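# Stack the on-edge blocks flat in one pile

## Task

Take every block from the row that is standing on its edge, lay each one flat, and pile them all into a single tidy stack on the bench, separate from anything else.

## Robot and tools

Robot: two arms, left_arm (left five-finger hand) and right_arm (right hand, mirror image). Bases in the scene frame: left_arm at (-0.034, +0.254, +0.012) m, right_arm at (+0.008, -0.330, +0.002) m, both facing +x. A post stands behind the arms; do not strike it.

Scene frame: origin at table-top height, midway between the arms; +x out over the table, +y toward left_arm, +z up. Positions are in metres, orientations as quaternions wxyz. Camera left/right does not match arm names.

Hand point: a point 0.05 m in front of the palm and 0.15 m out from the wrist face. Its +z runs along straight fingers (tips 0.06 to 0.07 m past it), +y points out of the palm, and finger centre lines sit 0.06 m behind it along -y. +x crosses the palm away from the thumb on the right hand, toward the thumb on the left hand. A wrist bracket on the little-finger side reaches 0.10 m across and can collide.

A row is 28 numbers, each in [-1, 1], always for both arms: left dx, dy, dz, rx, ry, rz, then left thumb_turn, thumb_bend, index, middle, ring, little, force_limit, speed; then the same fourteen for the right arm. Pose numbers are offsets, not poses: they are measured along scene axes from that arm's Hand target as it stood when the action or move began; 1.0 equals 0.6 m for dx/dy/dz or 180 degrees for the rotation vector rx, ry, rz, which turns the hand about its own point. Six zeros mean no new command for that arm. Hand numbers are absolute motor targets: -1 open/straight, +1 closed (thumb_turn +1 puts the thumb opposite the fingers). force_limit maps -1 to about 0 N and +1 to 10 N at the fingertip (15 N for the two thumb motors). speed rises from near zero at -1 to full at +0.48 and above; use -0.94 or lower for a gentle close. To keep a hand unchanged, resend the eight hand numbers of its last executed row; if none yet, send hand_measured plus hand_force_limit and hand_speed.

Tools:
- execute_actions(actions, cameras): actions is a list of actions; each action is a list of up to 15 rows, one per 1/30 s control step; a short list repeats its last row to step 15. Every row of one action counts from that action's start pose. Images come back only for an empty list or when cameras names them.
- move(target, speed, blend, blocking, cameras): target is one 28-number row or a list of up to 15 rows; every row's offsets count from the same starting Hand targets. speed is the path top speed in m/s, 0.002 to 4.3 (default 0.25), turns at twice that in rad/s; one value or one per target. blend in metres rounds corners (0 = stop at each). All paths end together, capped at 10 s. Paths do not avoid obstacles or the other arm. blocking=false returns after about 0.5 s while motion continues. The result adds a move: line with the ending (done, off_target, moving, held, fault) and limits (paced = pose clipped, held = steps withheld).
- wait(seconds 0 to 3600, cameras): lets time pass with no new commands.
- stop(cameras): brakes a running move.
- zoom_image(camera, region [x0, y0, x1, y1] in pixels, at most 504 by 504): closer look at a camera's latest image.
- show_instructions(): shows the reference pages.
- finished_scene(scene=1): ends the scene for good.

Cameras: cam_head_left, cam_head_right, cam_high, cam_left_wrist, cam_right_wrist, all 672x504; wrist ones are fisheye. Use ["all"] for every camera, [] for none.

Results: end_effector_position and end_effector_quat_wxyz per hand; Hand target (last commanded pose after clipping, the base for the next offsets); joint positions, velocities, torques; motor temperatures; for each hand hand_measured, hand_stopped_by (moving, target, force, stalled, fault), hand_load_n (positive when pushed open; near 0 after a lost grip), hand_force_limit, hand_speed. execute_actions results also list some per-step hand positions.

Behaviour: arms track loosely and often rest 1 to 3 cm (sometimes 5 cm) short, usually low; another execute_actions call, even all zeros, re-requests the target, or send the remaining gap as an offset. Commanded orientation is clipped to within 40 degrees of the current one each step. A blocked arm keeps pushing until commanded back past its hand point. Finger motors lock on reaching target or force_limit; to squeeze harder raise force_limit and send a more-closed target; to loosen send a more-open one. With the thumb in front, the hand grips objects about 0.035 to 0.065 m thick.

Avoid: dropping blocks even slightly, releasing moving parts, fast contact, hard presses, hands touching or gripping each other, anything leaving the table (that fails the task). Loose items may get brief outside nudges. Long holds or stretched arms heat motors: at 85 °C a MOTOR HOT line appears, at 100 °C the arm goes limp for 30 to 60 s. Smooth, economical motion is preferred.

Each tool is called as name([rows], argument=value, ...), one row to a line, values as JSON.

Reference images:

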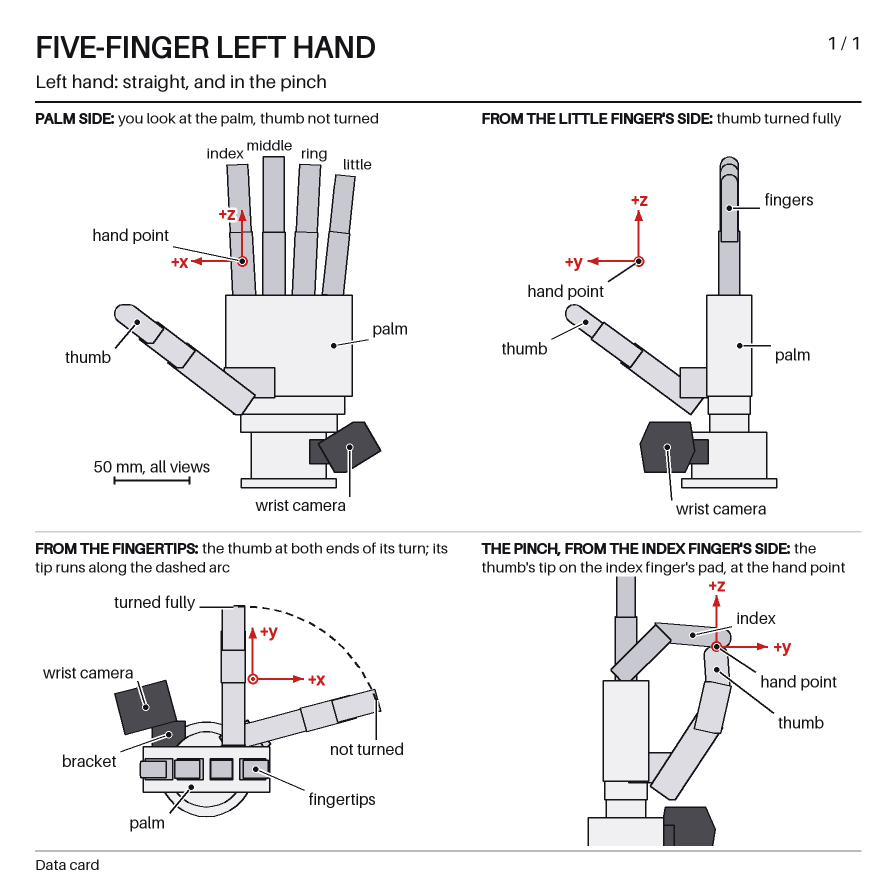

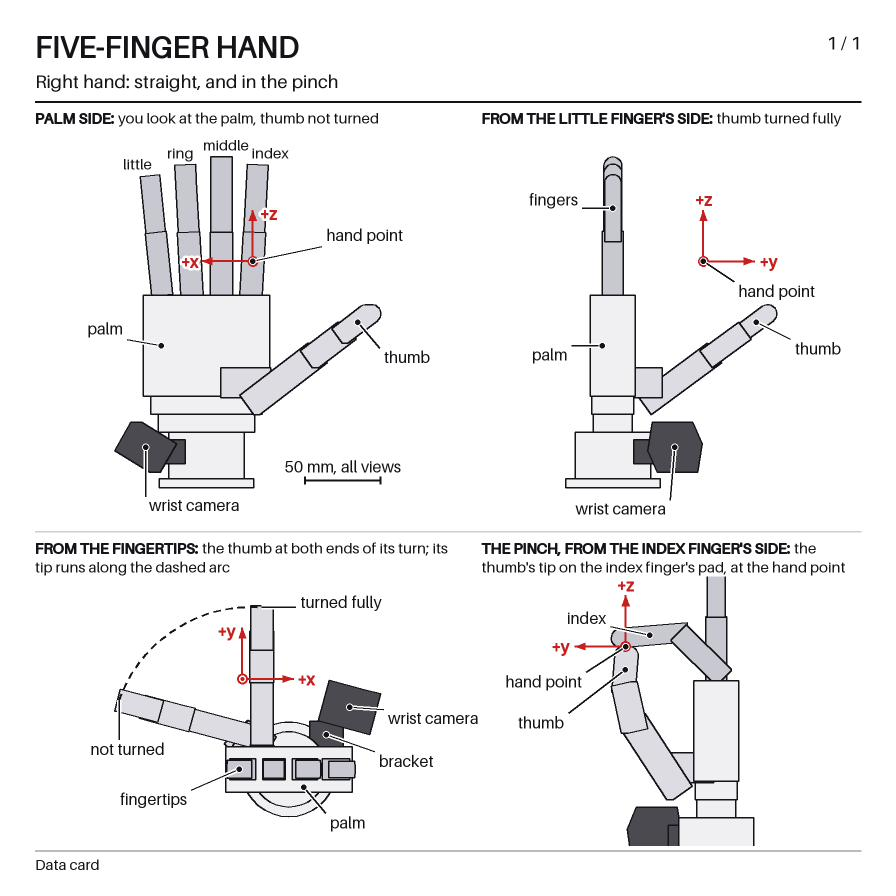

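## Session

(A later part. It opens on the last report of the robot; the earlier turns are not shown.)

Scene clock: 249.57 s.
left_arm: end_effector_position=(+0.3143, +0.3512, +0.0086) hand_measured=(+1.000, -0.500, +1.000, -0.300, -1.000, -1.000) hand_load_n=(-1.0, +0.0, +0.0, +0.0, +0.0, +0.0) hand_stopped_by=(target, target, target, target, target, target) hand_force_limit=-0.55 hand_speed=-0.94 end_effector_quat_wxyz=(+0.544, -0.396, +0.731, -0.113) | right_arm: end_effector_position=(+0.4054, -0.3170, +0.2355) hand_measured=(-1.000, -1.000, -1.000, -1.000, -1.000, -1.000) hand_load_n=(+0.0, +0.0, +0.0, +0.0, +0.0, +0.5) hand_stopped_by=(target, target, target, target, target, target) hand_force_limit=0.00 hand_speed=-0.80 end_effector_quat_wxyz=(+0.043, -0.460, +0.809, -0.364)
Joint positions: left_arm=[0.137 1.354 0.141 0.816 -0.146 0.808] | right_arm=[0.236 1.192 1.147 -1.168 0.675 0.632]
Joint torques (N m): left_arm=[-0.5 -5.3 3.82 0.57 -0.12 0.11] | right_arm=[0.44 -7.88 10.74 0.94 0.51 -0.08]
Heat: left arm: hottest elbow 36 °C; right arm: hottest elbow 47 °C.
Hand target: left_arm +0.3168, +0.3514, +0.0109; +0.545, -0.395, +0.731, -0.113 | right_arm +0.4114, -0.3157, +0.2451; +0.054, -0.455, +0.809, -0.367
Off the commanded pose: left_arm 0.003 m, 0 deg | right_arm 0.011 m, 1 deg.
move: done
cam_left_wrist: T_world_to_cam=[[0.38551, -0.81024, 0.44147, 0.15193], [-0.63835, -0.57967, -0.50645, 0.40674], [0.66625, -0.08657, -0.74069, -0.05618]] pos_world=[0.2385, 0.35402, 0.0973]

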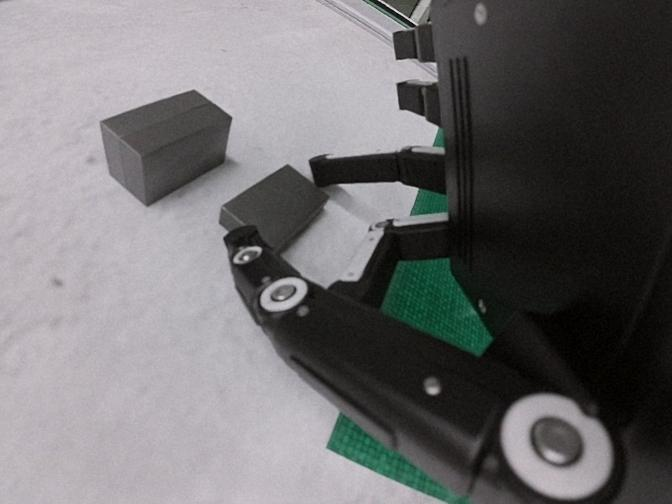

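move([
  [0.018,0.01,0.11,0,0,0,1,-0.5,1,-0.3,-1,-1,-0.55,-0.94,0,0,0,0,0,0,-1,-1,-1,-1,-1,-1,0,-0.8],
  [-0.015,0.105,0.175,-0.248,0.0305,0.01,1,-0.5,-0.3,-0.3,-1,-1,-0.2,-0.3,0,0,0,0,0,0,-1,-1,-1,-1,-1,-1,0,-0.8],
], cameras=["cam_left_wrist","cam_high"], speed=[0.06,0.15], blend=0.01)

zoom_image(camera="cam_left_wrist", region=[120, 60, 380, 320])

Scene clock: 256.03 s.
left_arm: end_effector_position=(+0.2969, +0.4010, +0.0997) hand_measured=(+1.000, -0.500, -0.300, -0.300, -1.000, -1.000) hand_load_n=(+0.0, +0.0, +0.0, +0.0, +0.0, +0.0) hand_stopped_by=(target, target, target, target, target, target) hand_force_limit=-0.20 hand_speed=-0.30 end_effector_quat_wxyz=(+0.309, -0.590, +0.657, -0.354) | right_arm: end_effector_position=(+0.4054, -0.3170, +0.2355) hand_measured=(-1.000, -1.000, -1.000, -1.000, -1.000, -1.000) hand_load_n=(+0.0, +0.0, +0.0, +0.0, +0.0, +0.0) hand_stopped_by=(target, target, target, target, target, target) hand_force_limit=0.00 hand_speed=-0.80 end_effector_quat_wxyz=(+0.043, -0.460, +0.809, -0.364)
Joint positions: left_arm=[0.754 1.091 0.545 -0.262 0.69 0.574] | right_arm=[0.236 1.192 1.147 -1.168 0.675 0.632]
Joint torques (N m): left_arm=[0.26 -4.6 9.32 0.32 0.45 -0.05] | right_arm=[0.44 -7.88 10.74 0.94 0.51 -0.08]
Heat: left arm: hottest elbow 36 °C; right arm: hottest elbow 47 °C.
Hand target: left_arm +0.3078, +0.4145, +0.1160; +0.321, -0.588, +0.651, -0.355 | right_arm +0.4114, -0.3157, +0.2451; +0.054, -0.455, +0.809, -0.367
Off the commanded pose: left_arm 0.024 m, 2 deg | right_arm 0.011 m, 1 deg.
move: off_target (left_arm); target 2's new numbers were sent with left_arm's hand 0.024 m and 2 deg from that target
cam_left_wrist: T_world_to_cam=[[0.48044, -0.26848, 0.83493, -0.12597], [-0.64424, -0.75399, 0.12826, 0.47904], [0.59509, -0.59951, -0.53521, 0.23357]] pos_world=[0.23014, 0.4674, 0.16875]
Images, in order (width x height): cam_high 672x504, cam_left_wrist 672x504.

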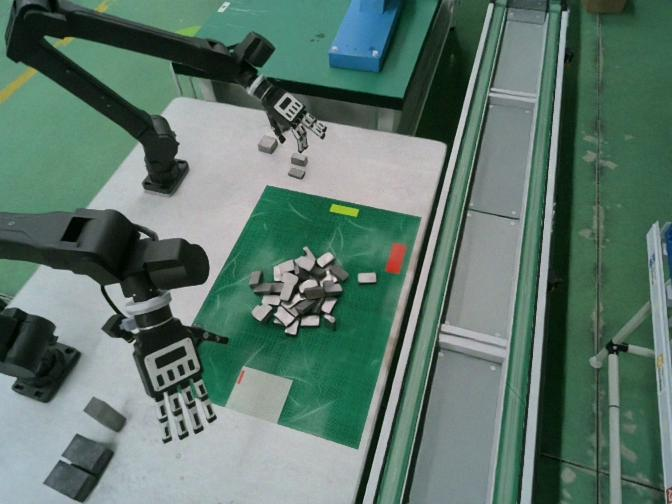

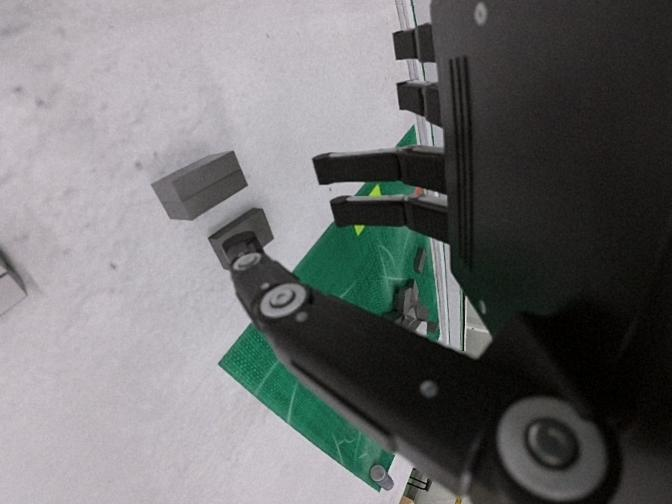

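Scaled by 1.938 from the camera's image (finer frame: 960x720).

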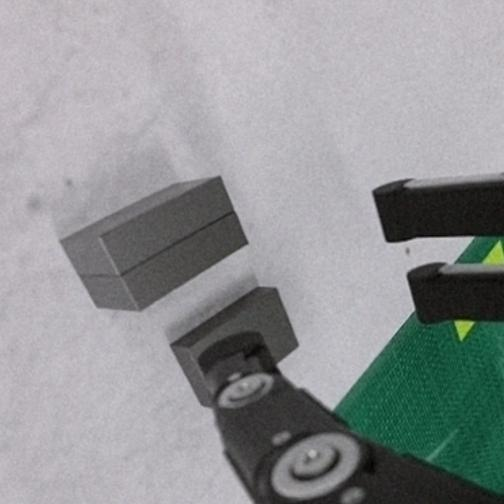

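move([
  [0.002,0.0092,-0.0933,0,0,0.0,1,-0.5,-0.3,-0.3,-1,-1,-0.2,-0.3,0,0,0,0,0,0,-1,-1,-1,-1,-1,-1,0,-0.8],
], cameras=["cam_left_wrist"], speed=[0.08])

zoom_image(camera="cam_left_wrist", region=[120, 60, 380, 320])

Scene clock: 260.37 s.
left_arm: end_effector_position=(+0.3081, +0.4134, +0.0586) hand_measured=(+1.000, -0.500, -0.300, -0.300, -1.000, -1.000) hand_load_n=(+0.0, +0.0, +0.0, +0.0, +0.0, +0.0) hand_stopped_by=(target, target, target, target, target, target) hand_force_limit=-0.20 hand_speed=-0.30 end_effector_quat_wxyz=(+0.313, -0.588, +0.655, -0.356) | right_arm: end_effector_position=(+0.4054, -0.3170, +0.2355) hand_measured=(-1.000, -1.000, -1.000, -1.000, -1.000, -1.000) hand_load_n=(+0.0, +0.0, +0.0, +0.0, +0.0, +0.0) hand_stopped_by=(target, target, target, target, target, target) hand_force_limit=0.00 hand_speed=-0.80 end_effector_quat_wxyz=(+0.043, -0.460, +0.809, -0.364)
Joint positions: left_arm=[0.761 1.24 0.513 -0.073 0.697 0.574] | right_arm=[0.236 1.192 1.147 -1.168 0.675 0.632]
Joint torques (N m): left_arm=[0.5 -6.07 5.65 1.17 0.45 0.06] | right_arm=[0.44 -7.88 10.74 0.94 0.51 -0.08]
Heat: left arm: hottest elbow 36 °C; right arm: hottest elbow 47 °C.
Hand target: left_arm +0.3089, +0.4200, +0.0599; +0.321, -0.588, +0.651, -0.355 | right_arm +0.4114, -0.3157, +0.2451; +0.054, -0.455, +0.809, -0.367
Off the commanded pose: left_arm 0.007 m, 1 deg | right_arm 0.011 m, 1 deg.
move: done
cam_left_wrist: T_world_to_cam=[[0.47325, -0.26904, 0.83884, -0.0915], [-0.6438, -0.75558, 0.12088, 0.5018], [0.60129, -0.59725, -0.53079, 0.20924]] pos_world=[0.24055, 0.47951, 0.12716]

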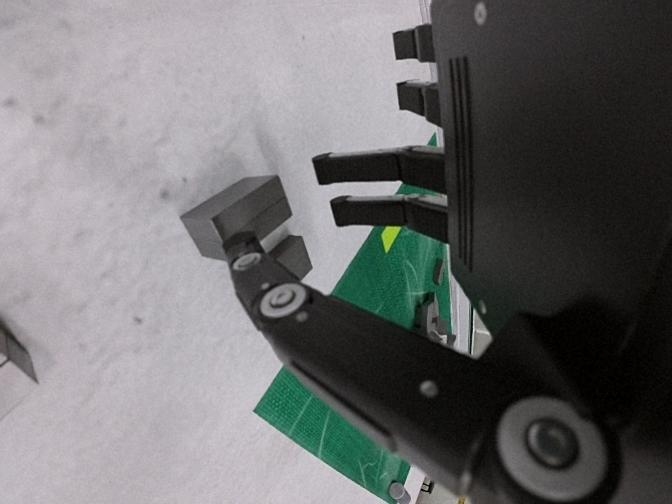

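Scaled by 1.938 from the camera's image (finer frame: 960x720).

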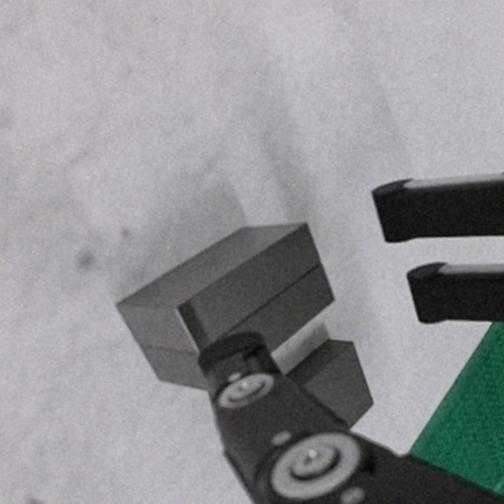

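move([
  [0.0035,0.0,-0.049,0,0,0.0,1,-0.5,-0.3,-0.3,-1,-1,-0.2,-0.3,0,0,0,0,0,0,-1,-1,-1,-1,-1,-1,0,-0.8],
], cameras=["cam_left_wrist"], speed=[0.06])

zoom_image(camera="cam_left_wrist", region=[180, 120, 400, 320])

Scene clock: 263.43 s.
left_arm: end_effector_position=(+0.3161, +0.4201, +0.0428) hand_measured=(+1.000, -0.500, -0.300, -0.300, -1.000, -1.000) hand_load_n=(+0.5, -1.0, +0.0, +0.0, +0.0, -0.5) hand_stopped_by=(target, target, target, target, target, target) hand_force_limit=-0.20 hand_speed=-0.30 end_effector_quat_wxyz=(+0.330, -0.579, +0.654, -0.358) | right_arm: end_effector_position=(+0.4054, -0.3170, +0.2355) hand_measured=(-1.000, -1.000, -1.000, -1.000, -1.000, -1.000) hand_load_n=(+0.0, +0.0, +0.0, +0.0, +0.0, +0.0) hand_stopped_by=(target, target, target, target, target, target) hand_force_limit=0.00 hand_speed=-0.80 end_effector_quat_wxyz=(+0.043, -0.460, +0.809, -0.364)
Joint positions: left_arm=[0.762 1.307 0.492 0.056 0.701 0.569] | right_arm=[0.236 1.192 1.147 -1.168 0.675 0.632]
Joint torques (N m): left_arm=[0.03 -4.84 4.44 1.07 0.13 0.06] | right_arm=[0.44 -7.88 10.74 0.94 0.51 -0.08]
Heat: left arm: hottest elbow 36 °C; right arm: hottest elbow 47 °C.
Hand target: left_arm +0.3110, +0.4200, +0.0306; +0.321, -0.589, +0.651, -0.355 | right_arm +0.4114, -0.3157, +0.2451; +0.054, -0.455, +0.809, -0.367
Off the commanded pose: left_arm 0.013 m, 2 deg | right_arm 0.011 m, 1 deg.
move: off_target (left_arm)
cam_left_wrist: T_world_to_cam=[[0.44678, -0.28779, 0.84709, -0.06431], [-0.64687, -0.758, 0.08366, 0.51746], [0.61802, -0.58533, -0.52482, 0.18946]] pos_world=[0.24637, 0.48462, 0.11063]

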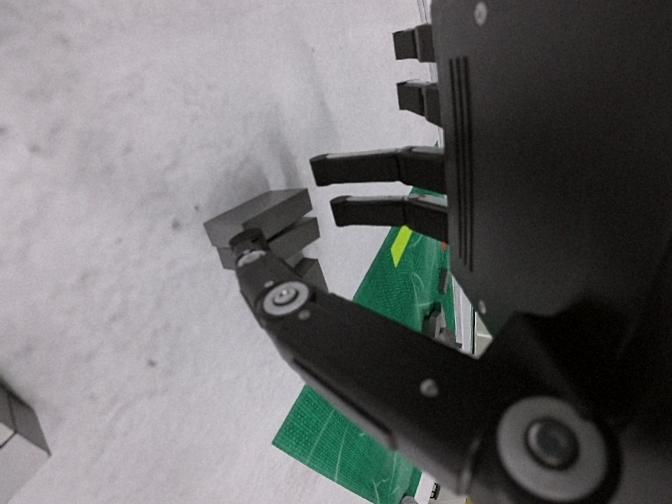

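Scaled by 2.291 from the camera's image (finer frame: 960x720).

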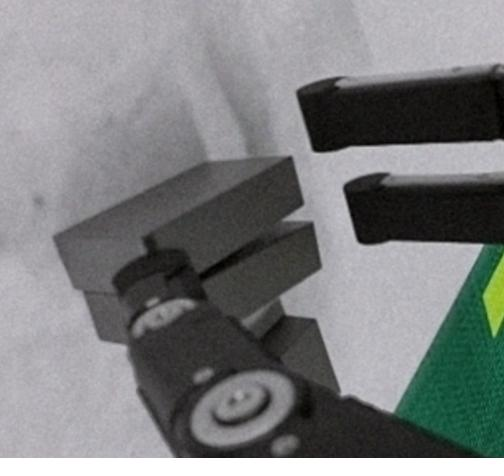

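move([
  [-0.008,0.012,0.12,0,0,0.0,1,-0.5,-0.3,-0.3,-1,-1,-0.2,-0.3,0,0,0,0,0,0,-1,-1,-1,-1,-1,-1,0,-0.8],
], cameras=["cam_left_wrist","cam_high"], speed=[0.08])

zoom_image(camera="cam_left_wrist", region=[120, 120, 380, 320])

zoom_image(camera="cam_high", region=[260, 130, 330, 190])

Scene clock: 266.17 s.
left_arm: end_effector_position=(+0.2968, +0.4110, +0.0832) hand_measured=(+1.000, -0.500, -0.300, -0.300, -1.000, -1.000) hand_load_n=(+0.0, +0.0, +0.0, +0.0, +0.0, +0.0) hand_stopped_by=(target, target, target, target, target, target) hand_force_limit=-0.20 hand_speed=-0.30 end_effector_quat_wxyz=(-0.299, +0.598, -0.652, +0.358) | right_arm: end_effector_position=(+0.4054, -0.3170, +0.2355) hand_measured=(-1.000, -1.000, -1.000, -1.000, -1.000, -1.000) hand_load_n=(+0.0, +0.0, +0.0, +0.0, +0.0, +0.0) hand_stopped_by=(target, target, target, target, target, target) hand_force_limit=0.00 hand_speed=-0.80 end_effector_quat_wxyz=(+0.043, -0.460, +0.809, -0.364)
Joint positions: left_arm=[0.784 1.162 0.547 -0.228 0.713 0.585] | right_arm=[0.236 1.192 1.147 -1.168 0.675 0.632]
Joint torques (N m): left_arm=[0.5 -6.59 8.77 0.28 0.47 0.17] | right_arm=[0.44 -7.88 10.74 0.94 0.51 -0.08]
Heat: left arm: hottest elbow 36 °C; right arm: hottest elbow 47 °C.
Hand target: left_arm +0.3063, +0.4272, +0.1026; -0.321, +0.588, -0.651, +0.356 | right_arm +0.4114, -0.3157, +0.2451; +0.054, -0.455, +0.809, -0.367
Off the commanded pose: left_arm 0.027 m, 3 deg | right_arm 0.011 m, 1 deg.
move: off_target (left_arm)
cam_left_wrist: T_world_to_cam=[[0.4924, -0.24211, 0.83601, -0.12391], [-0.63651, -0.7553, 0.15616, 0.48454], [0.59363, -0.60902, -0.52602, 0.23434]] pos_world=[0.23032, 0.47869, 0.15119]
Images, in order (width x height): cam_high 672x504, cam_left_wrist 672x504.

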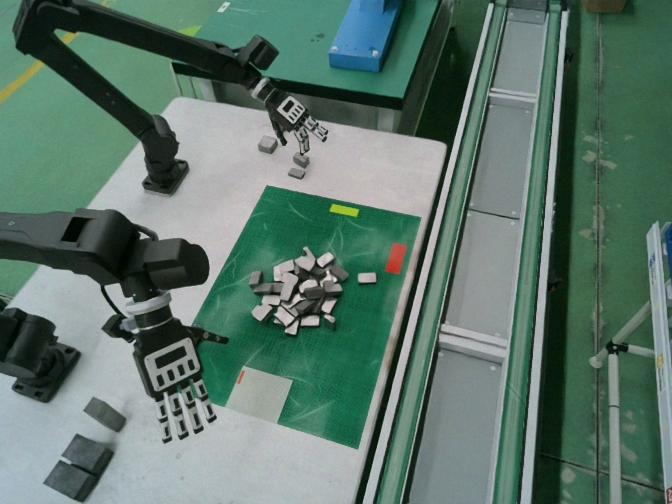

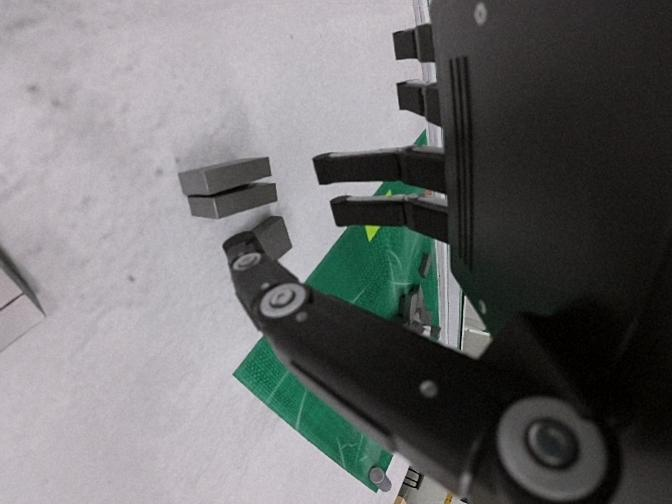

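Scaled by 1.938 from the camera's image (finer frame: 960x720).

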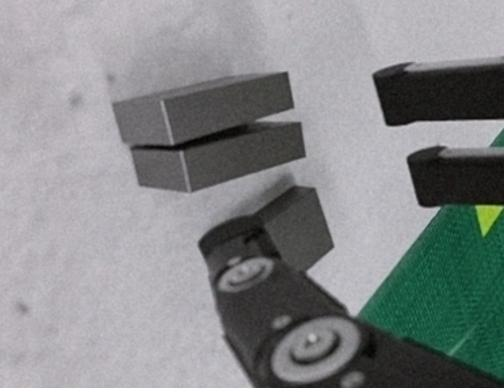

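Scaled by 7.200 from the camera's image (finer frame: 960x720).

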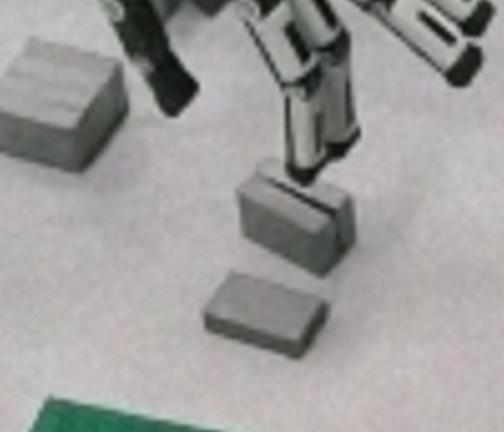

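move([
  [-0.0013,0.0053,0.0,0,0,-0.058,1,-0.5,1,-0.35,-1,-1,-0.55,-0.3,0,0,0,0,0,0,-1,-1,-1,-1,-1,-1,0,-0.8],
  [-0.0013,0.0053,-0.0677,0,0,-0.058,1,-0.5,1,-0.35,-1,-1,-0.55,-0.3,0,0,0,0,0,0,-1,-1,-1,-1,-1,-1,0,-0.8],
], cameras=["cam_left_wrist"], speed=[0.1], blend=0.005)

zoom_image(camera="cam_left_wrist", region=[120, 120, 380, 320])

speed must be one number or one for each of the 2 targets, got a list of 1; nothing of the call was run

Scaled by 1.938 from the camera's image (finer frame: 960x720).

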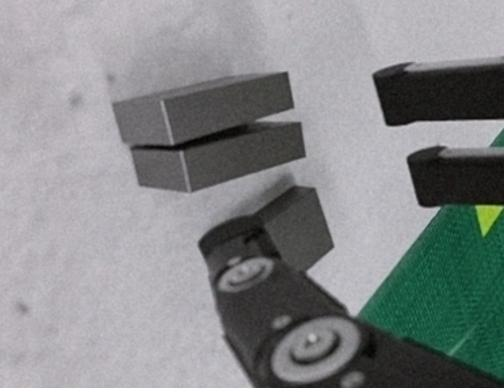

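move([
  [-0.0013,0.0053,0.0,0,0,-0.058,1,-0.5,1,-0.35,-1,-1,-0.55,-0.3,0,0,0,0,0,0,-1,-1,-1,-1,-1,-1,0,-0.8],
  [-0.0013,0.0053,-0.0677,0,0,-0.058,1,-0.5,1,-0.35,-1,-1,-0.55,-0.3,0,0,0,0,0,0,-1,-1,-1,-1,-1,-1,0,-0.8],
], cameras=["cam_left_wrist"], speed=0.1, blend=0.005)

zoom_image(camera="cam_left_wrist", region=[120, 120, 380, 320])

Scene clock: 277.90 s.
left_arm: end_effector_position=(+0.3049, +0.4232, +0.0617) hand_measured=(+1.000, -0.500, +1.000, -0.350, -1.000, -1.000) hand_load_n=(+0.5, +0.0, +0.0, +0.0, +0.0, +0.0) hand_stopped_by=(target, target, target, target, target, target) hand_force_limit=-0.55 hand_speed=-0.30 end_effector_quat_wxyz=(+0.278, -0.529, +0.703, -0.386) | right_arm: end_effector_position=(+0.4054, -0.3170, +0.2355) hand_measured=(-1.000, -1.000, -1.000, -1.000, -1.000, -1.000) hand_load_n=(+0.0, +0.0, +0.0, +0.0, +0.0, +0.0) hand_stopped_by=(target, target, target, target, target, target) hand_force_limit=0.00 hand_speed=-0.80 end_effector_quat_wxyz=(+0.043, -0.460, +0.809, -0.364)
Joint positions: left_arm=[0.819 1.324 0.621 -0.279 0.851 0.824] | right_arm=[0.236 1.192 1.147 -1.168 0.675 0.632]
Joint torques (N m): left_arm=[0.44 -7.18 5.56 0.87 0.56 0.15] | right_arm=[0.44 -7.94 10.74 0.92 0.51 -0.08]
Heat: left arm: hottest elbow 38 °C; right arm: hottest elbow 47 °C.
Hand target: left_arm +0.3055, +0.4304, +0.0620; +0.288, -0.527, +0.702, -0.383 | right_arm +0.4114, -0.3157, +0.2451; +0.054, -0.455, +0.809, -0.367
Off the commanded pose: left_arm 0.007 m, 1 deg | right_arm 0.011 m, 1 deg.
move: done; blend cut to 0 m at target 1
cam_left_wrist: T_world_to_cam=[[0.41749, -0.3411, 0.84223, -0.04262], [-0.76753, -0.62853, 0.12591, 0.49039], [0.48642, -0.69901, -0.5242, 0.29626]] pos_world=[0.25008, 0.50077, 0.12945]

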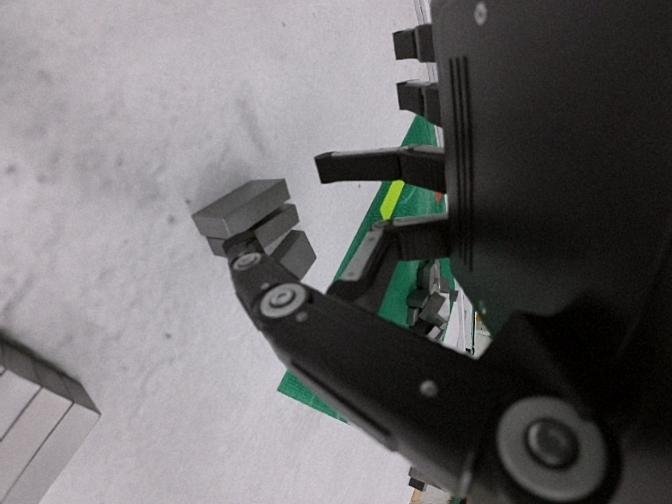

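Scaled by 1.938 from the camera's image (finer frame: 960x720).

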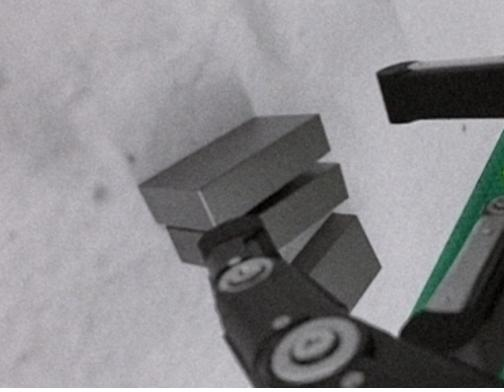

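move([
  [0.0005,0.0007,-0.022,0,0,0,1,-0.5,1,-0.35,-1,-1,-0.55,-0.3,0,0,0,0,0,0,-1,-1,-1,-1,-1,-1,0,-0.8],
], cameras=["cam_left_wrist"], speed=0.06)

zoom_image(camera="cam_left_wrist", region=[180, 140, 360, 290])

Scene clock: 280.57 s.
left_arm: end_effector_position=(+0.3058, +0.4240, +0.0496) hand_measured=(+1.000, -0.500, +1.000, -0.350, -1.000, -1.000) hand_load_n=(+0.0, +0.0, +0.0, +0.0, +0.0, -0.5) hand_stopped_by=(target, target, target, target, target, target) hand_force_limit=-0.55 hand_speed=-0.30 end_effector_quat_wxyz=(+0.279, -0.528, +0.703, -0.386) | right_arm: end_effector_position=(+0.4054, -0.3170, +0.2355) hand_measured=(-1.000, -1.000, -1.000, -1.000, -1.000, -1.000) hand_load_n=(+0.0, +0.0, +0.0, +0.0, +0.0, +0.0) hand_stopped_by=(target, target, target, target, target, target) hand_force_limit=0.00 hand_speed=-0.80 end_effector_quat_wxyz=(+0.043, -0.460, +0.809, -0.364)
Joint positions: left_arm=[0.819 1.355 0.607 -0.231 0.851 0.824] | right_arm=[0.236 1.192 1.147 -1.168 0.675 0.632]
Joint torques (N m): left_arm=[0.44 -7.24 5.34 0.87 0.56 0.15] | right_arm=[0.44 -7.88 10.74 0.94 0.51 -0.08]
Heat: left arm: hottest elbow 38 °C; right arm: hottest elbow 47 °C.
Hand target: left_arm +0.3058, +0.4308, +0.0488; +0.288, -0.527, +0.702, -0.383 | right_arm +0.4114, -0.3157, +0.2451; +0.054, -0.455, +0.809, -0.367
Off the commanded pose: left_arm 0.007 m, 1 deg | right_arm 0.011 m, 1 deg.
move: done
cam_left_wrist: T_world_to_cam=[[0.41573, -0.34297, 0.84234, -0.0312], [-0.76778, -0.62881, 0.12291, 0.49344], [0.48752, -0.69783, -0.52475, 0.28932]] pos_world=[0.25078, 0.50148, 0.11745]

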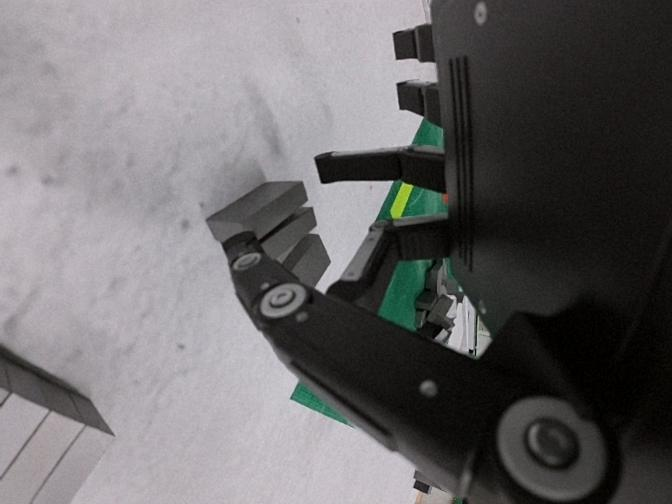

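Scaled by 2.800 from the camera's image (finer frame: 960x720).

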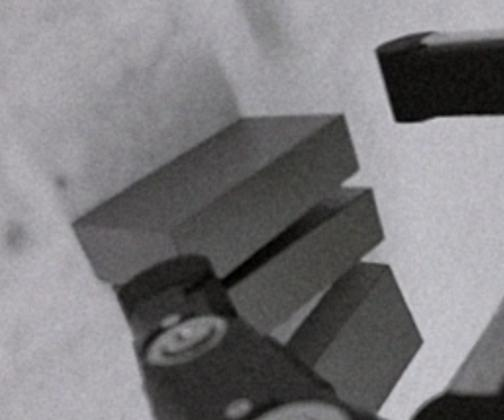

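move([
  [-0.001,0.0,-0.0245,0,0,0,1,-0.5,1,-0.35,-1,-1,-0.55,-0.3,0,0,0,0,0,0,-1,-1,-1,-1,-1,-1,0,-0.8],
], cameras=["cam_left_wrist"], speed=0.06)

zoom_image(camera="cam_left_wrist", region=[180, 140, 360, 290])

Scene clock: 282.83 s.
left_arm: end_effector_position=(+0.3052, +0.4238, +0.0346) hand_measured=(+1.000, -0.500, +1.000, -0.350, -1.000, -1.000) hand_load_n=(+0.0, +0.0, +0.0, +0.0, +0.0, +0.0) hand_stopped_by=(target, target, target, target, target, target) hand_force_limit=-0.55 hand_speed=-0.30 end_effector_quat_wxyz=(+0.279, -0.529, +0.703, -0.386) | right_arm: end_effector_position=(+0.4054, -0.3170, +0.2355) hand_measured=(-1.000, -1.000, -1.000, -1.000, -1.000, -1.000) hand_load_n=(+0.0, +0.0, +0.0, +0.0, +0.0, +0.0) hand_stopped_by=(target, target, target, target, target, target) hand_force_limit=0.00 hand_speed=-0.80 end_effector_quat_wxyz=(+0.043, -0.460, +0.809, -0.364)
Joint positions: left_arm=[0.82 1.393 0.59 -0.177 0.851 0.824] | right_arm=[0.236 1.192 1.147 -1.168 0.675 0.632]
Joint torques (N m): left_arm=[0.5 -7.47 5.05 0.88 0.59 0.17] | right_arm=[0.44 -7.94 10.74 0.94 0.51 -0.08]
Heat: left arm: hottest elbow 38 °C; right arm: hottest elbow 47 °C.
Hand target: left_arm +0.3051, +0.4307, +0.0340; +0.288, -0.527, +0.702, -0.383 | right_arm +0.4114, -0.3157, +0.2451; +0.054, -0.455, +0.809, -0.367
Off the commanded pose: left_arm 0.007 m, 1 deg | right_arm 0.011 m, 1 deg.
move: done
cam_left_wrist: T_world_to_cam=[[0.41689, -0.34184, 0.84223, -0.01919], [-0.76732, -0.62906, 0.1245, 0.49461], [0.48725, -0.69816, -0.52455, 0.28188]] pos_world=[0.25018, 0.50138, 0.10245]

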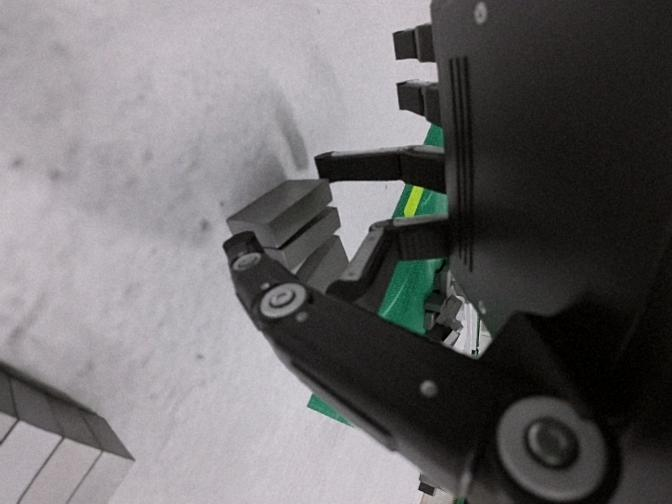

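Scaled by 2.800 from the camera's image (finer frame: 960x720).

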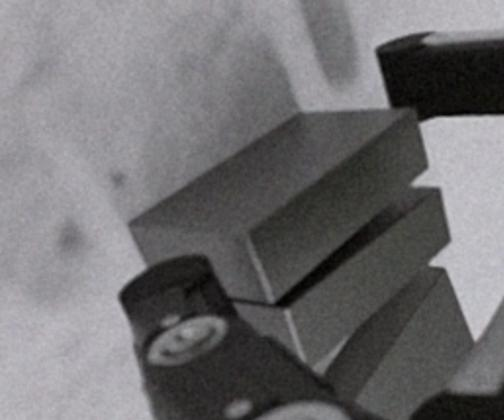

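execute_actions([
  [[0,0,0,0,0,0,1,-0.5,1,0.15,-1,-1,-0.55,-0.92,0,0,0,0,0,0,-1,-1,-1,-1,-1,-1,0,-0.8]],
], cameras=[])

wait(seconds=1, cameras=["cam_left_wrist"])

zoom_image(camera="cam_left_wrist", region=[180, 140, 360, 290])

Scene clock: 284.70 s.
left_arm: end_effector_position=(+0.3052, +0.4237, +0.0347) hand_measured=(+1.000, -0.500, +1.000, -0.142, -1.000, -1.000) hand_load_n=(+0.0, +1.0, +0.0, +2.5, +0.0, +0.0) hand_stopped_by=(target, target, target, force, target, target) hand_force_limit=-0.55 hand_speed=-0.92 end_effector_quat_wxyz=(+0.279, -0.528, +0.703, -0.386) | right_arm: end_effector_position=(+0.4054, -0.3170, +0.2355) hand_measured=(-1.000, -1.000, -1.000, -1.000, -1.000, -1.000) hand_load_n=(+0.0, +0.0, +0.0, +0.0, +0.0, +0.0) hand_stopped_by=(target, target, target, target, target, target) hand_force_limit=0.00 hand_speed=-0.80 end_effector_quat_wxyz=(+0.043, -0.460, +0.809, -0.364)
Joint positions: left_arm=[0.82 1.393 0.59 -0.177 0.852 0.824] | right_arm=[0.236 1.192 1.147 -1.168 0.675 0.632]
Joint torques (N m): left_arm=[0.5 -7.47 5.05 0.88 0.56 0.16] | right_arm=[0.44 -7.94 10.73 0.94 0.51 -0.08]
Heat: left arm: hottest elbow 38 °C; right arm: hottest elbow 47 °C.
Hand target: left_arm +0.3051, +0.4307, +0.0340; +0.288, -0.527, +0.702, -0.383 | right_arm +0.4114, -0.3157, +0.2451; +0.054, -0.455, +0.809, -0.367
Off the commanded pose: left_arm 0.007 m, 1 deg | right_arm 0.011 m, 1 deg.
Step readings (end_effector_position of left_arm | right_arm):
0: (+0.3052, +0.4238, +0.0346) | (+0.4054, -0.3170, +0.2355)
1: (+0.3052, +0.4238, +0.0346) | (+0.4054, -0.3170, +0.2355)
2: (+0.3052, +0.4238, +0.0346) | (+0.4054, -0.3170, +0.2355)
4: (+0.3052, +0.4238, +0.0346) | (+0.4054, -0.3170, +0.2355)
8: (+0.3052, +0.4238, +0.0346) | (+0.4054, -0.3170, +0.2355)
15: (+0.3052, +0.4238, +0.0346) | (+0.4054, -0.3170, +0.2355)

Scene clock: 285.70 s.
left_arm: end_effector_position=(+0.3052, +0.4237, +0.0347) hand_measured=(+1.000, -0.500, +1.000, -0.142, -1.000, -1.000) hand_load_n=(+0.0, +1.0, +0.0, +2.5, +0.0, +0.0) hand_stopped_by=(target, target, target, force, target, target) hand_force_limit=-0.55 hand_speed=-0.92 end_effector_quat_wxyz=(+0.279, -0.528, +0.703, -0.386) | right_arm: end_effector_position=(+0.4054, -0.3170, +0.2355) hand_measured=(-1.000, -1.000, -1.000, -1.000, -1.000, -1.000) hand_load_n=(+0.0, +0.0, +0.0, +0.0, +0.0, +0.0) hand_stopped_by=(target, target, target, target, target, target) hand_force_limit=0.00 hand_speed=-0.80 end_effector_quat_wxyz=(+0.043, -0.460, +0.809, -0.364)
Joint positions: left_arm=[0.82 1.393 0.59 -0.177 0.852 0.824] | right_arm=[0.236 1.192 1.147 -1.168 0.675 0.632]
Joint torques (N m): left_arm=[0.5 -7.41 5.07 0.88 0.56 0.17] | right_arm=[0.44 -7.88 10.74 0.92 0.51 -0.08]
Heat: left arm: hottest elbow 38 °C; right arm: hottest elbow 47 °C.
Hand target: left_arm +0.3051, +0.4307, +0.0340; +0.288, -0.527, +0.702, -0.383 | right_arm +0.4114, -0.3157, +0.2451; +0.054, -0.455, +0.809, -0.367
Off the commanded pose: left_arm 0.007 m, 1 deg | right_arm 0.011 m, 1 deg.
wait: 1.00 s; at rest by 0.17 s
cam_left_wrist: T_world_to_cam=[[0.41636, -0.34163, 0.84257, -0.01928], [-0.76764, -0.62869, 0.12443, 0.49452], [0.48721, -0.6986, -0.52401, 0.28194]] pos_world=[0.25028, 0.50127, 0.10245]

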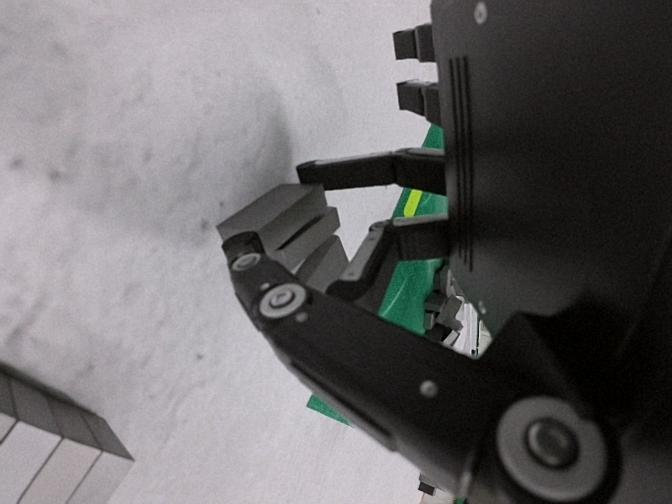

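Scaled by 2.800 from the camera's image (finer frame: 960x720).

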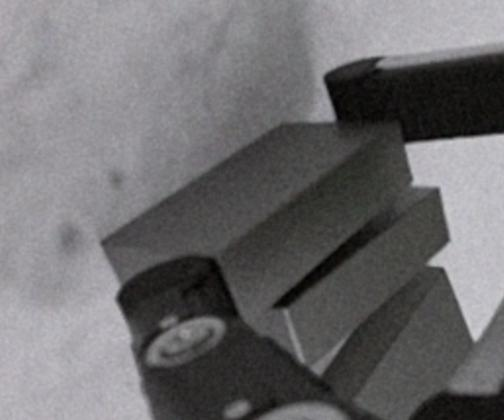

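move([
  [0.0133,0.0333,0.11,0,0,0,1,-0.5,1,0.15,-1,-1,-0.55,-0.92,0,0,0,0,0,0,-1,-1,-1,-1,-1,-1,0,-0.8],
  [0.0215,-0.1345,0.1017,0.2438,-0.0524,0.0445,1,-0.5,1,0.15,-1,-1,-0.55,-0.92,0,0,0,0,0,0,-1,-1,-1,-1,-1,-1,0,-0.8],
], cameras=["cam_left_wrist","cam_high"], speed=[0.06,0.12], blend=0.01)

zoom_image(camera="cam_left_wrist", region=[60, 120, 380, 360])

Scene clock: 296.73 s.
left_arm: end_effector_position=(+0.3114, +0.3510, +0.0842) hand_measured=(+1.000, -0.500, +1.000, -0.142, -1.000, -1.000) hand_load_n=(+0.5, +1.0, +0.0, +2.0, +0.0, +0.0) hand_stopped_by=(target, target, target, force, target, target) hand_force_limit=-0.55 hand_speed=-0.92 end_effector_quat_wxyz=(+0.528, -0.407, +0.737, -0.111) | right_arm: end_effector_position=(+0.4054, -0.3170, +0.2355) hand_measured=(-1.000, -1.000, -1.000, -1.000, -1.000, -1.000) hand_load_n=(+0.0, +0.0, +0.0, +0.0, +0.0, +0.0) hand_stopped_by=(target, target, target, target, target, target) hand_force_limit=0.00 hand_speed=-0.80 end_effector_quat_wxyz=(+0.043, -0.460, +0.809, -0.364)
Joint positions: left_arm=[0.141 0.89 0.257 0.197 -0.144 0.792] | right_arm=[0.236 1.192 1.147 -1.168 0.675 0.632]
Joint torques (N m): left_arm=[-1.32 -3.14 6.54 1.87 -0.35 0.25] | right_arm=[0.44 -7.94 10.74 0.94 0.51 -0.08]
Heat: left arm: hottest elbow 37 °C; right arm: hottest elbow 47 °C.
Hand target: left_arm +0.3181, +0.3500, +0.0951; +0.544, -0.395, +0.731, -0.114 | right_arm +0.4114, -0.3157, +0.2451; +0.054, -0.455, +0.809, -0.367
Off the commanded pose: left_arm 0.013 m, 2 deg | right_arm 0.011 m, 1 deg.
move: off_target (left_arm)
cam_left_wrist: T_world_to_cam=[[0.40786, -0.798, 0.44368, 0.10796], [-0.65019, -0.595, -0.47247, 0.44922], [0.64102, -0.09578, -0.76152, 0.01456]] pos_world=[0.23871, 0.35484, 0.17543]
Images, in order (width x height): cam_high 672x504, cam_left_wrist 672x504.

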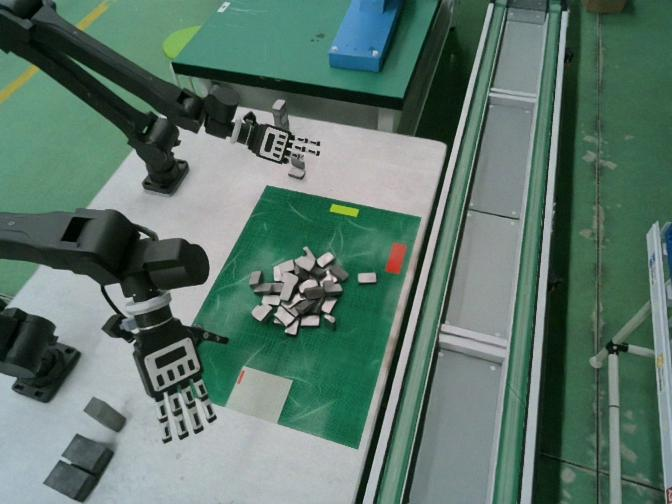

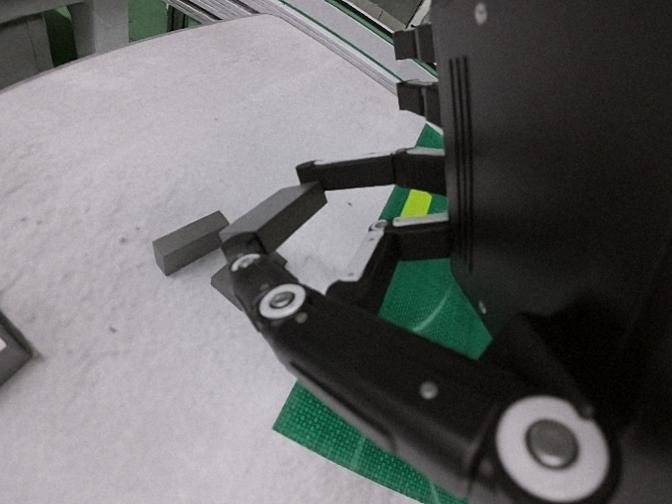

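Scaled by 1.575 from the camera's image (finer frame: 960x720).

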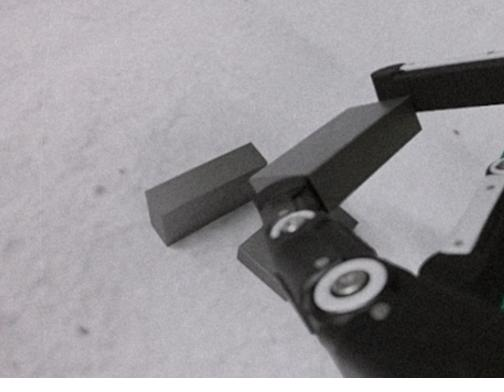

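move([
  [0.0,0.0,-0.065,0,0,0,1,-0.5,1,0.15,-1,-1,-0.55,-0.92,0,0,0,0,0,0,-1,-1,-1,-1,-1,-1,0,-0.8],
], cameras=["cam_left_wrist","cam_high"], speed=0.06)

zoom_image(camera="cam_left_wrist", region=[100, 120, 380, 330])

zoom_image(camera="cam_high", region=[250, 120, 340, 200])

Scene clock: 300.77 s.
left_arm: end_effector_position=(+0.3118, +0.3511, +0.0492) hand_measured=(+1.000, -0.500, +1.000, -0.142, -1.000, -1.000) hand_load_n=(+0.5, +1.0, +0.0, +2.0, +0.0, +0.0) hand_stopped_by=(target, target, target, force, target, target) hand_force_limit=-0.55 hand_speed=-0.92 end_effector_quat_wxyz=(+0.532, -0.406, +0.734, -0.113) | right_arm: end_effector_position=(+0.4054, -0.3170, +0.2355) hand_measured=(-1.000, -1.000, -1.000, -1.000, -1.000, -1.000) hand_load_n=(+0.0, +0.0, +0.0, +0.0, +0.0, +0.0) hand_stopped_by=(target, target, target, target, target, target) hand_force_limit=0.00 hand_speed=-0.80 end_effector_quat_wxyz=(+0.043, -0.460, +0.809, -0.364)
Joint positions: left_arm=[0.141 1.051 0.194 0.432 -0.144 0.793] | right_arm=[0.236 1.192 1.147 -1.168 0.675 0.632]
Joint torques (N m): left_arm=[-1.32 -3.08 5.55 1.88 -0.34 0.24] | right_arm=[0.44 -7.88 10.74 0.94 0.51 -0.08]
Heat: left arm: hottest elbow 37 °C; right arm: hottest elbow 47 °C.
Hand target: left_arm +0.3180, +0.3500, +0.0560; +0.544, -0.395, +0.731, -0.114 | right_arm +0.4114, -0.3157, +0.2451; +0.054, -0.455, +0.809, -0.367
Off the commanded pose: left_arm 0.009 m, 2 deg | right_arm 0.011 m, 1 deg.
move: done
cam_left_wrist: T_world_to_cam=[[0.40282, -0.7991, 0.44629, 0.12527], [-0.64531, -0.59375, -0.48067, 0.43152], [0.64909, -0.09437, -0.75484, -0.01572]] pos_world=[0.2382, 0.35483, 0.13965]
Images, in order (width x height): cam_high 672x504, cam_left_wrist 672x504.

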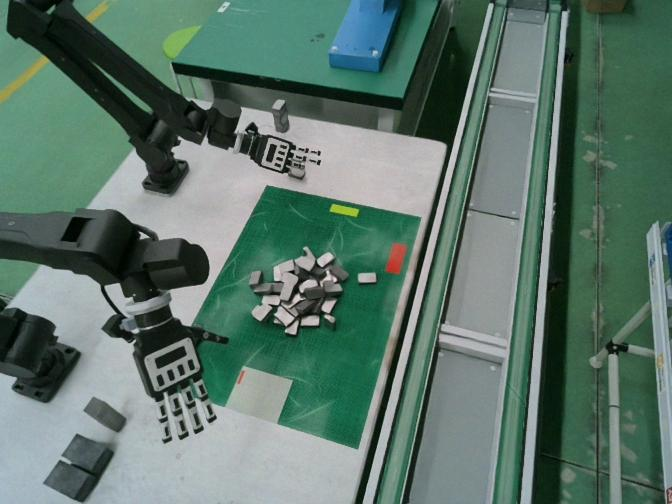

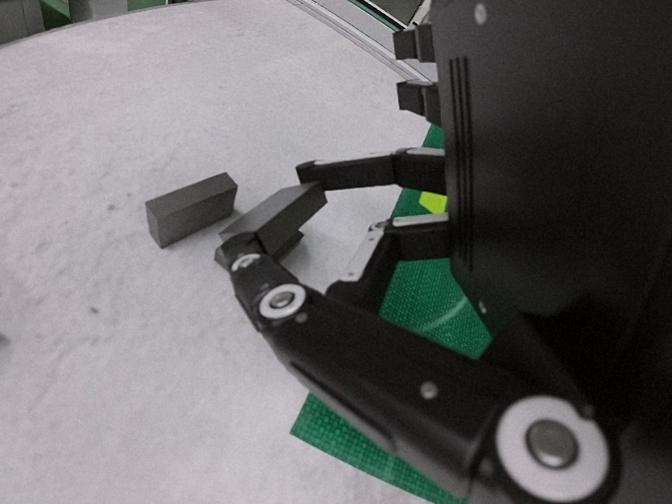

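Scaled by 1.800 from the camera's image (finer frame: 960x720).

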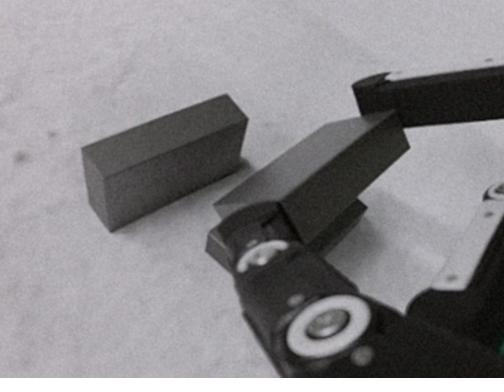

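Scaled by 5.600 from the camera's image (finer frame: 960x720).

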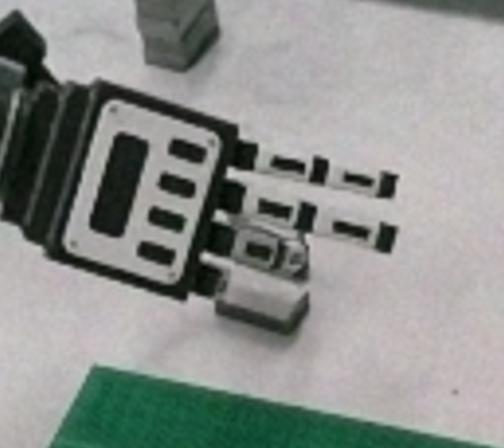

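move([
  [0.0075,0.001,-0.036,0,0,0,1,-0.5,1,0.15,-1,-1,-0.55,-0.92,0,0,0,0,0,0,-1,-1,-1,-1,-1,-1,0,-0.8],
], cameras=["cam_left_wrist"], speed=0.05)

zoom_image(camera="cam_left_wrist", region=[140, 140, 380, 320])

Scene clock: 304.40 s.
left_arm: end_effector_position=(+0.3192, +0.3527, +0.0322) hand_measured=(+1.000, -0.500, +1.000, -0.142, -1.000, -1.000) hand_load_n=(+0.0, +1.5, +0.0, +2.0, +0.0, +0.0) hand_stopped_by=(target, target, target, force, target, target) hand_force_limit=-0.55 hand_speed=-0.92 end_effector_quat_wxyz=(+0.538, -0.403, +0.732, -0.113) | right_arm: end_effector_position=(+0.4054, -0.3170, +0.2355) hand_measured=(-1.000, -1.000, -1.000, -1.000, -1.000, -1.000) hand_load_n=(+0.0, +0.0, -0.5, +0.0, -0.5, +0.0) hand_stopped_by=(target, target, target, target, target, target) hand_force_limit=0.00 hand_speed=-0.80 end_effector_quat_wxyz=(+0.043, -0.460, +0.809, -0.364)
Joint positions: left_arm=[0.141 1.19 0.183 0.595 -0.145 0.797] | right_arm=[0.236 1.192 1.147 -1.168 0.675 0.632]
Joint torques (N m): left_arm=[-1.32 -3.43 4.52 1.81 -0.28 0.2] | right_arm=[0.44 -7.88 10.74 0.94 0.51 -0.08]
Heat: left arm: hottest elbow 37 °C; right arm: hottest elbow 47 °C.
Hand target: left_arm +0.3226, +0.3507, +0.0345; +0.544, -0.395, +0.731, -0.114 | right_arm +0.4114, -0.3157, +0.2451; +0.054, -0.455, +0.809, -0.367
Off the commanded pose: left_arm 0.004 m, 1 deg | right_arm 0.011 m, 1 deg.
move: done
cam_left_wrist: T_world_to_cam=[[0.39767, -0.80168, 0.44628, 0.13365], [-0.63984, -0.59091, -0.49135, 0.42659], [0.65762, -0.09015, -0.74794, -0.03755]] pos_world=[0.2445, 0.35583, 0.12187]

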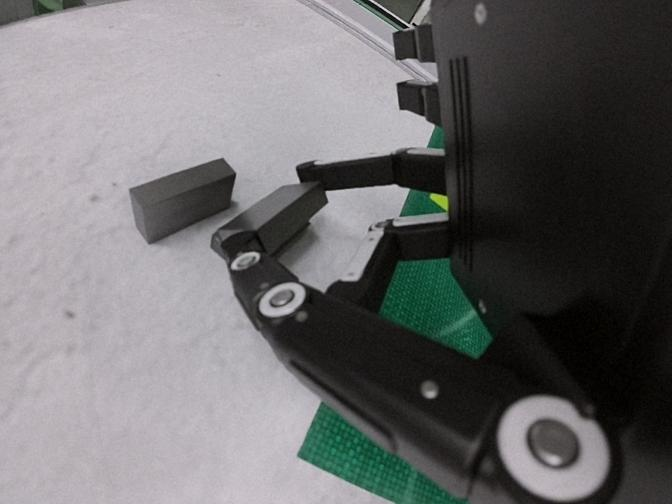

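Scaled by 2.100 from the camera's image (finer frame: 960x720).

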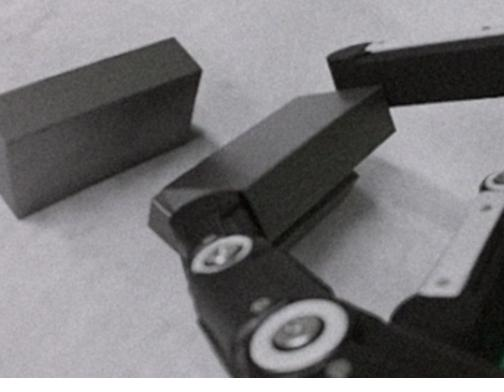

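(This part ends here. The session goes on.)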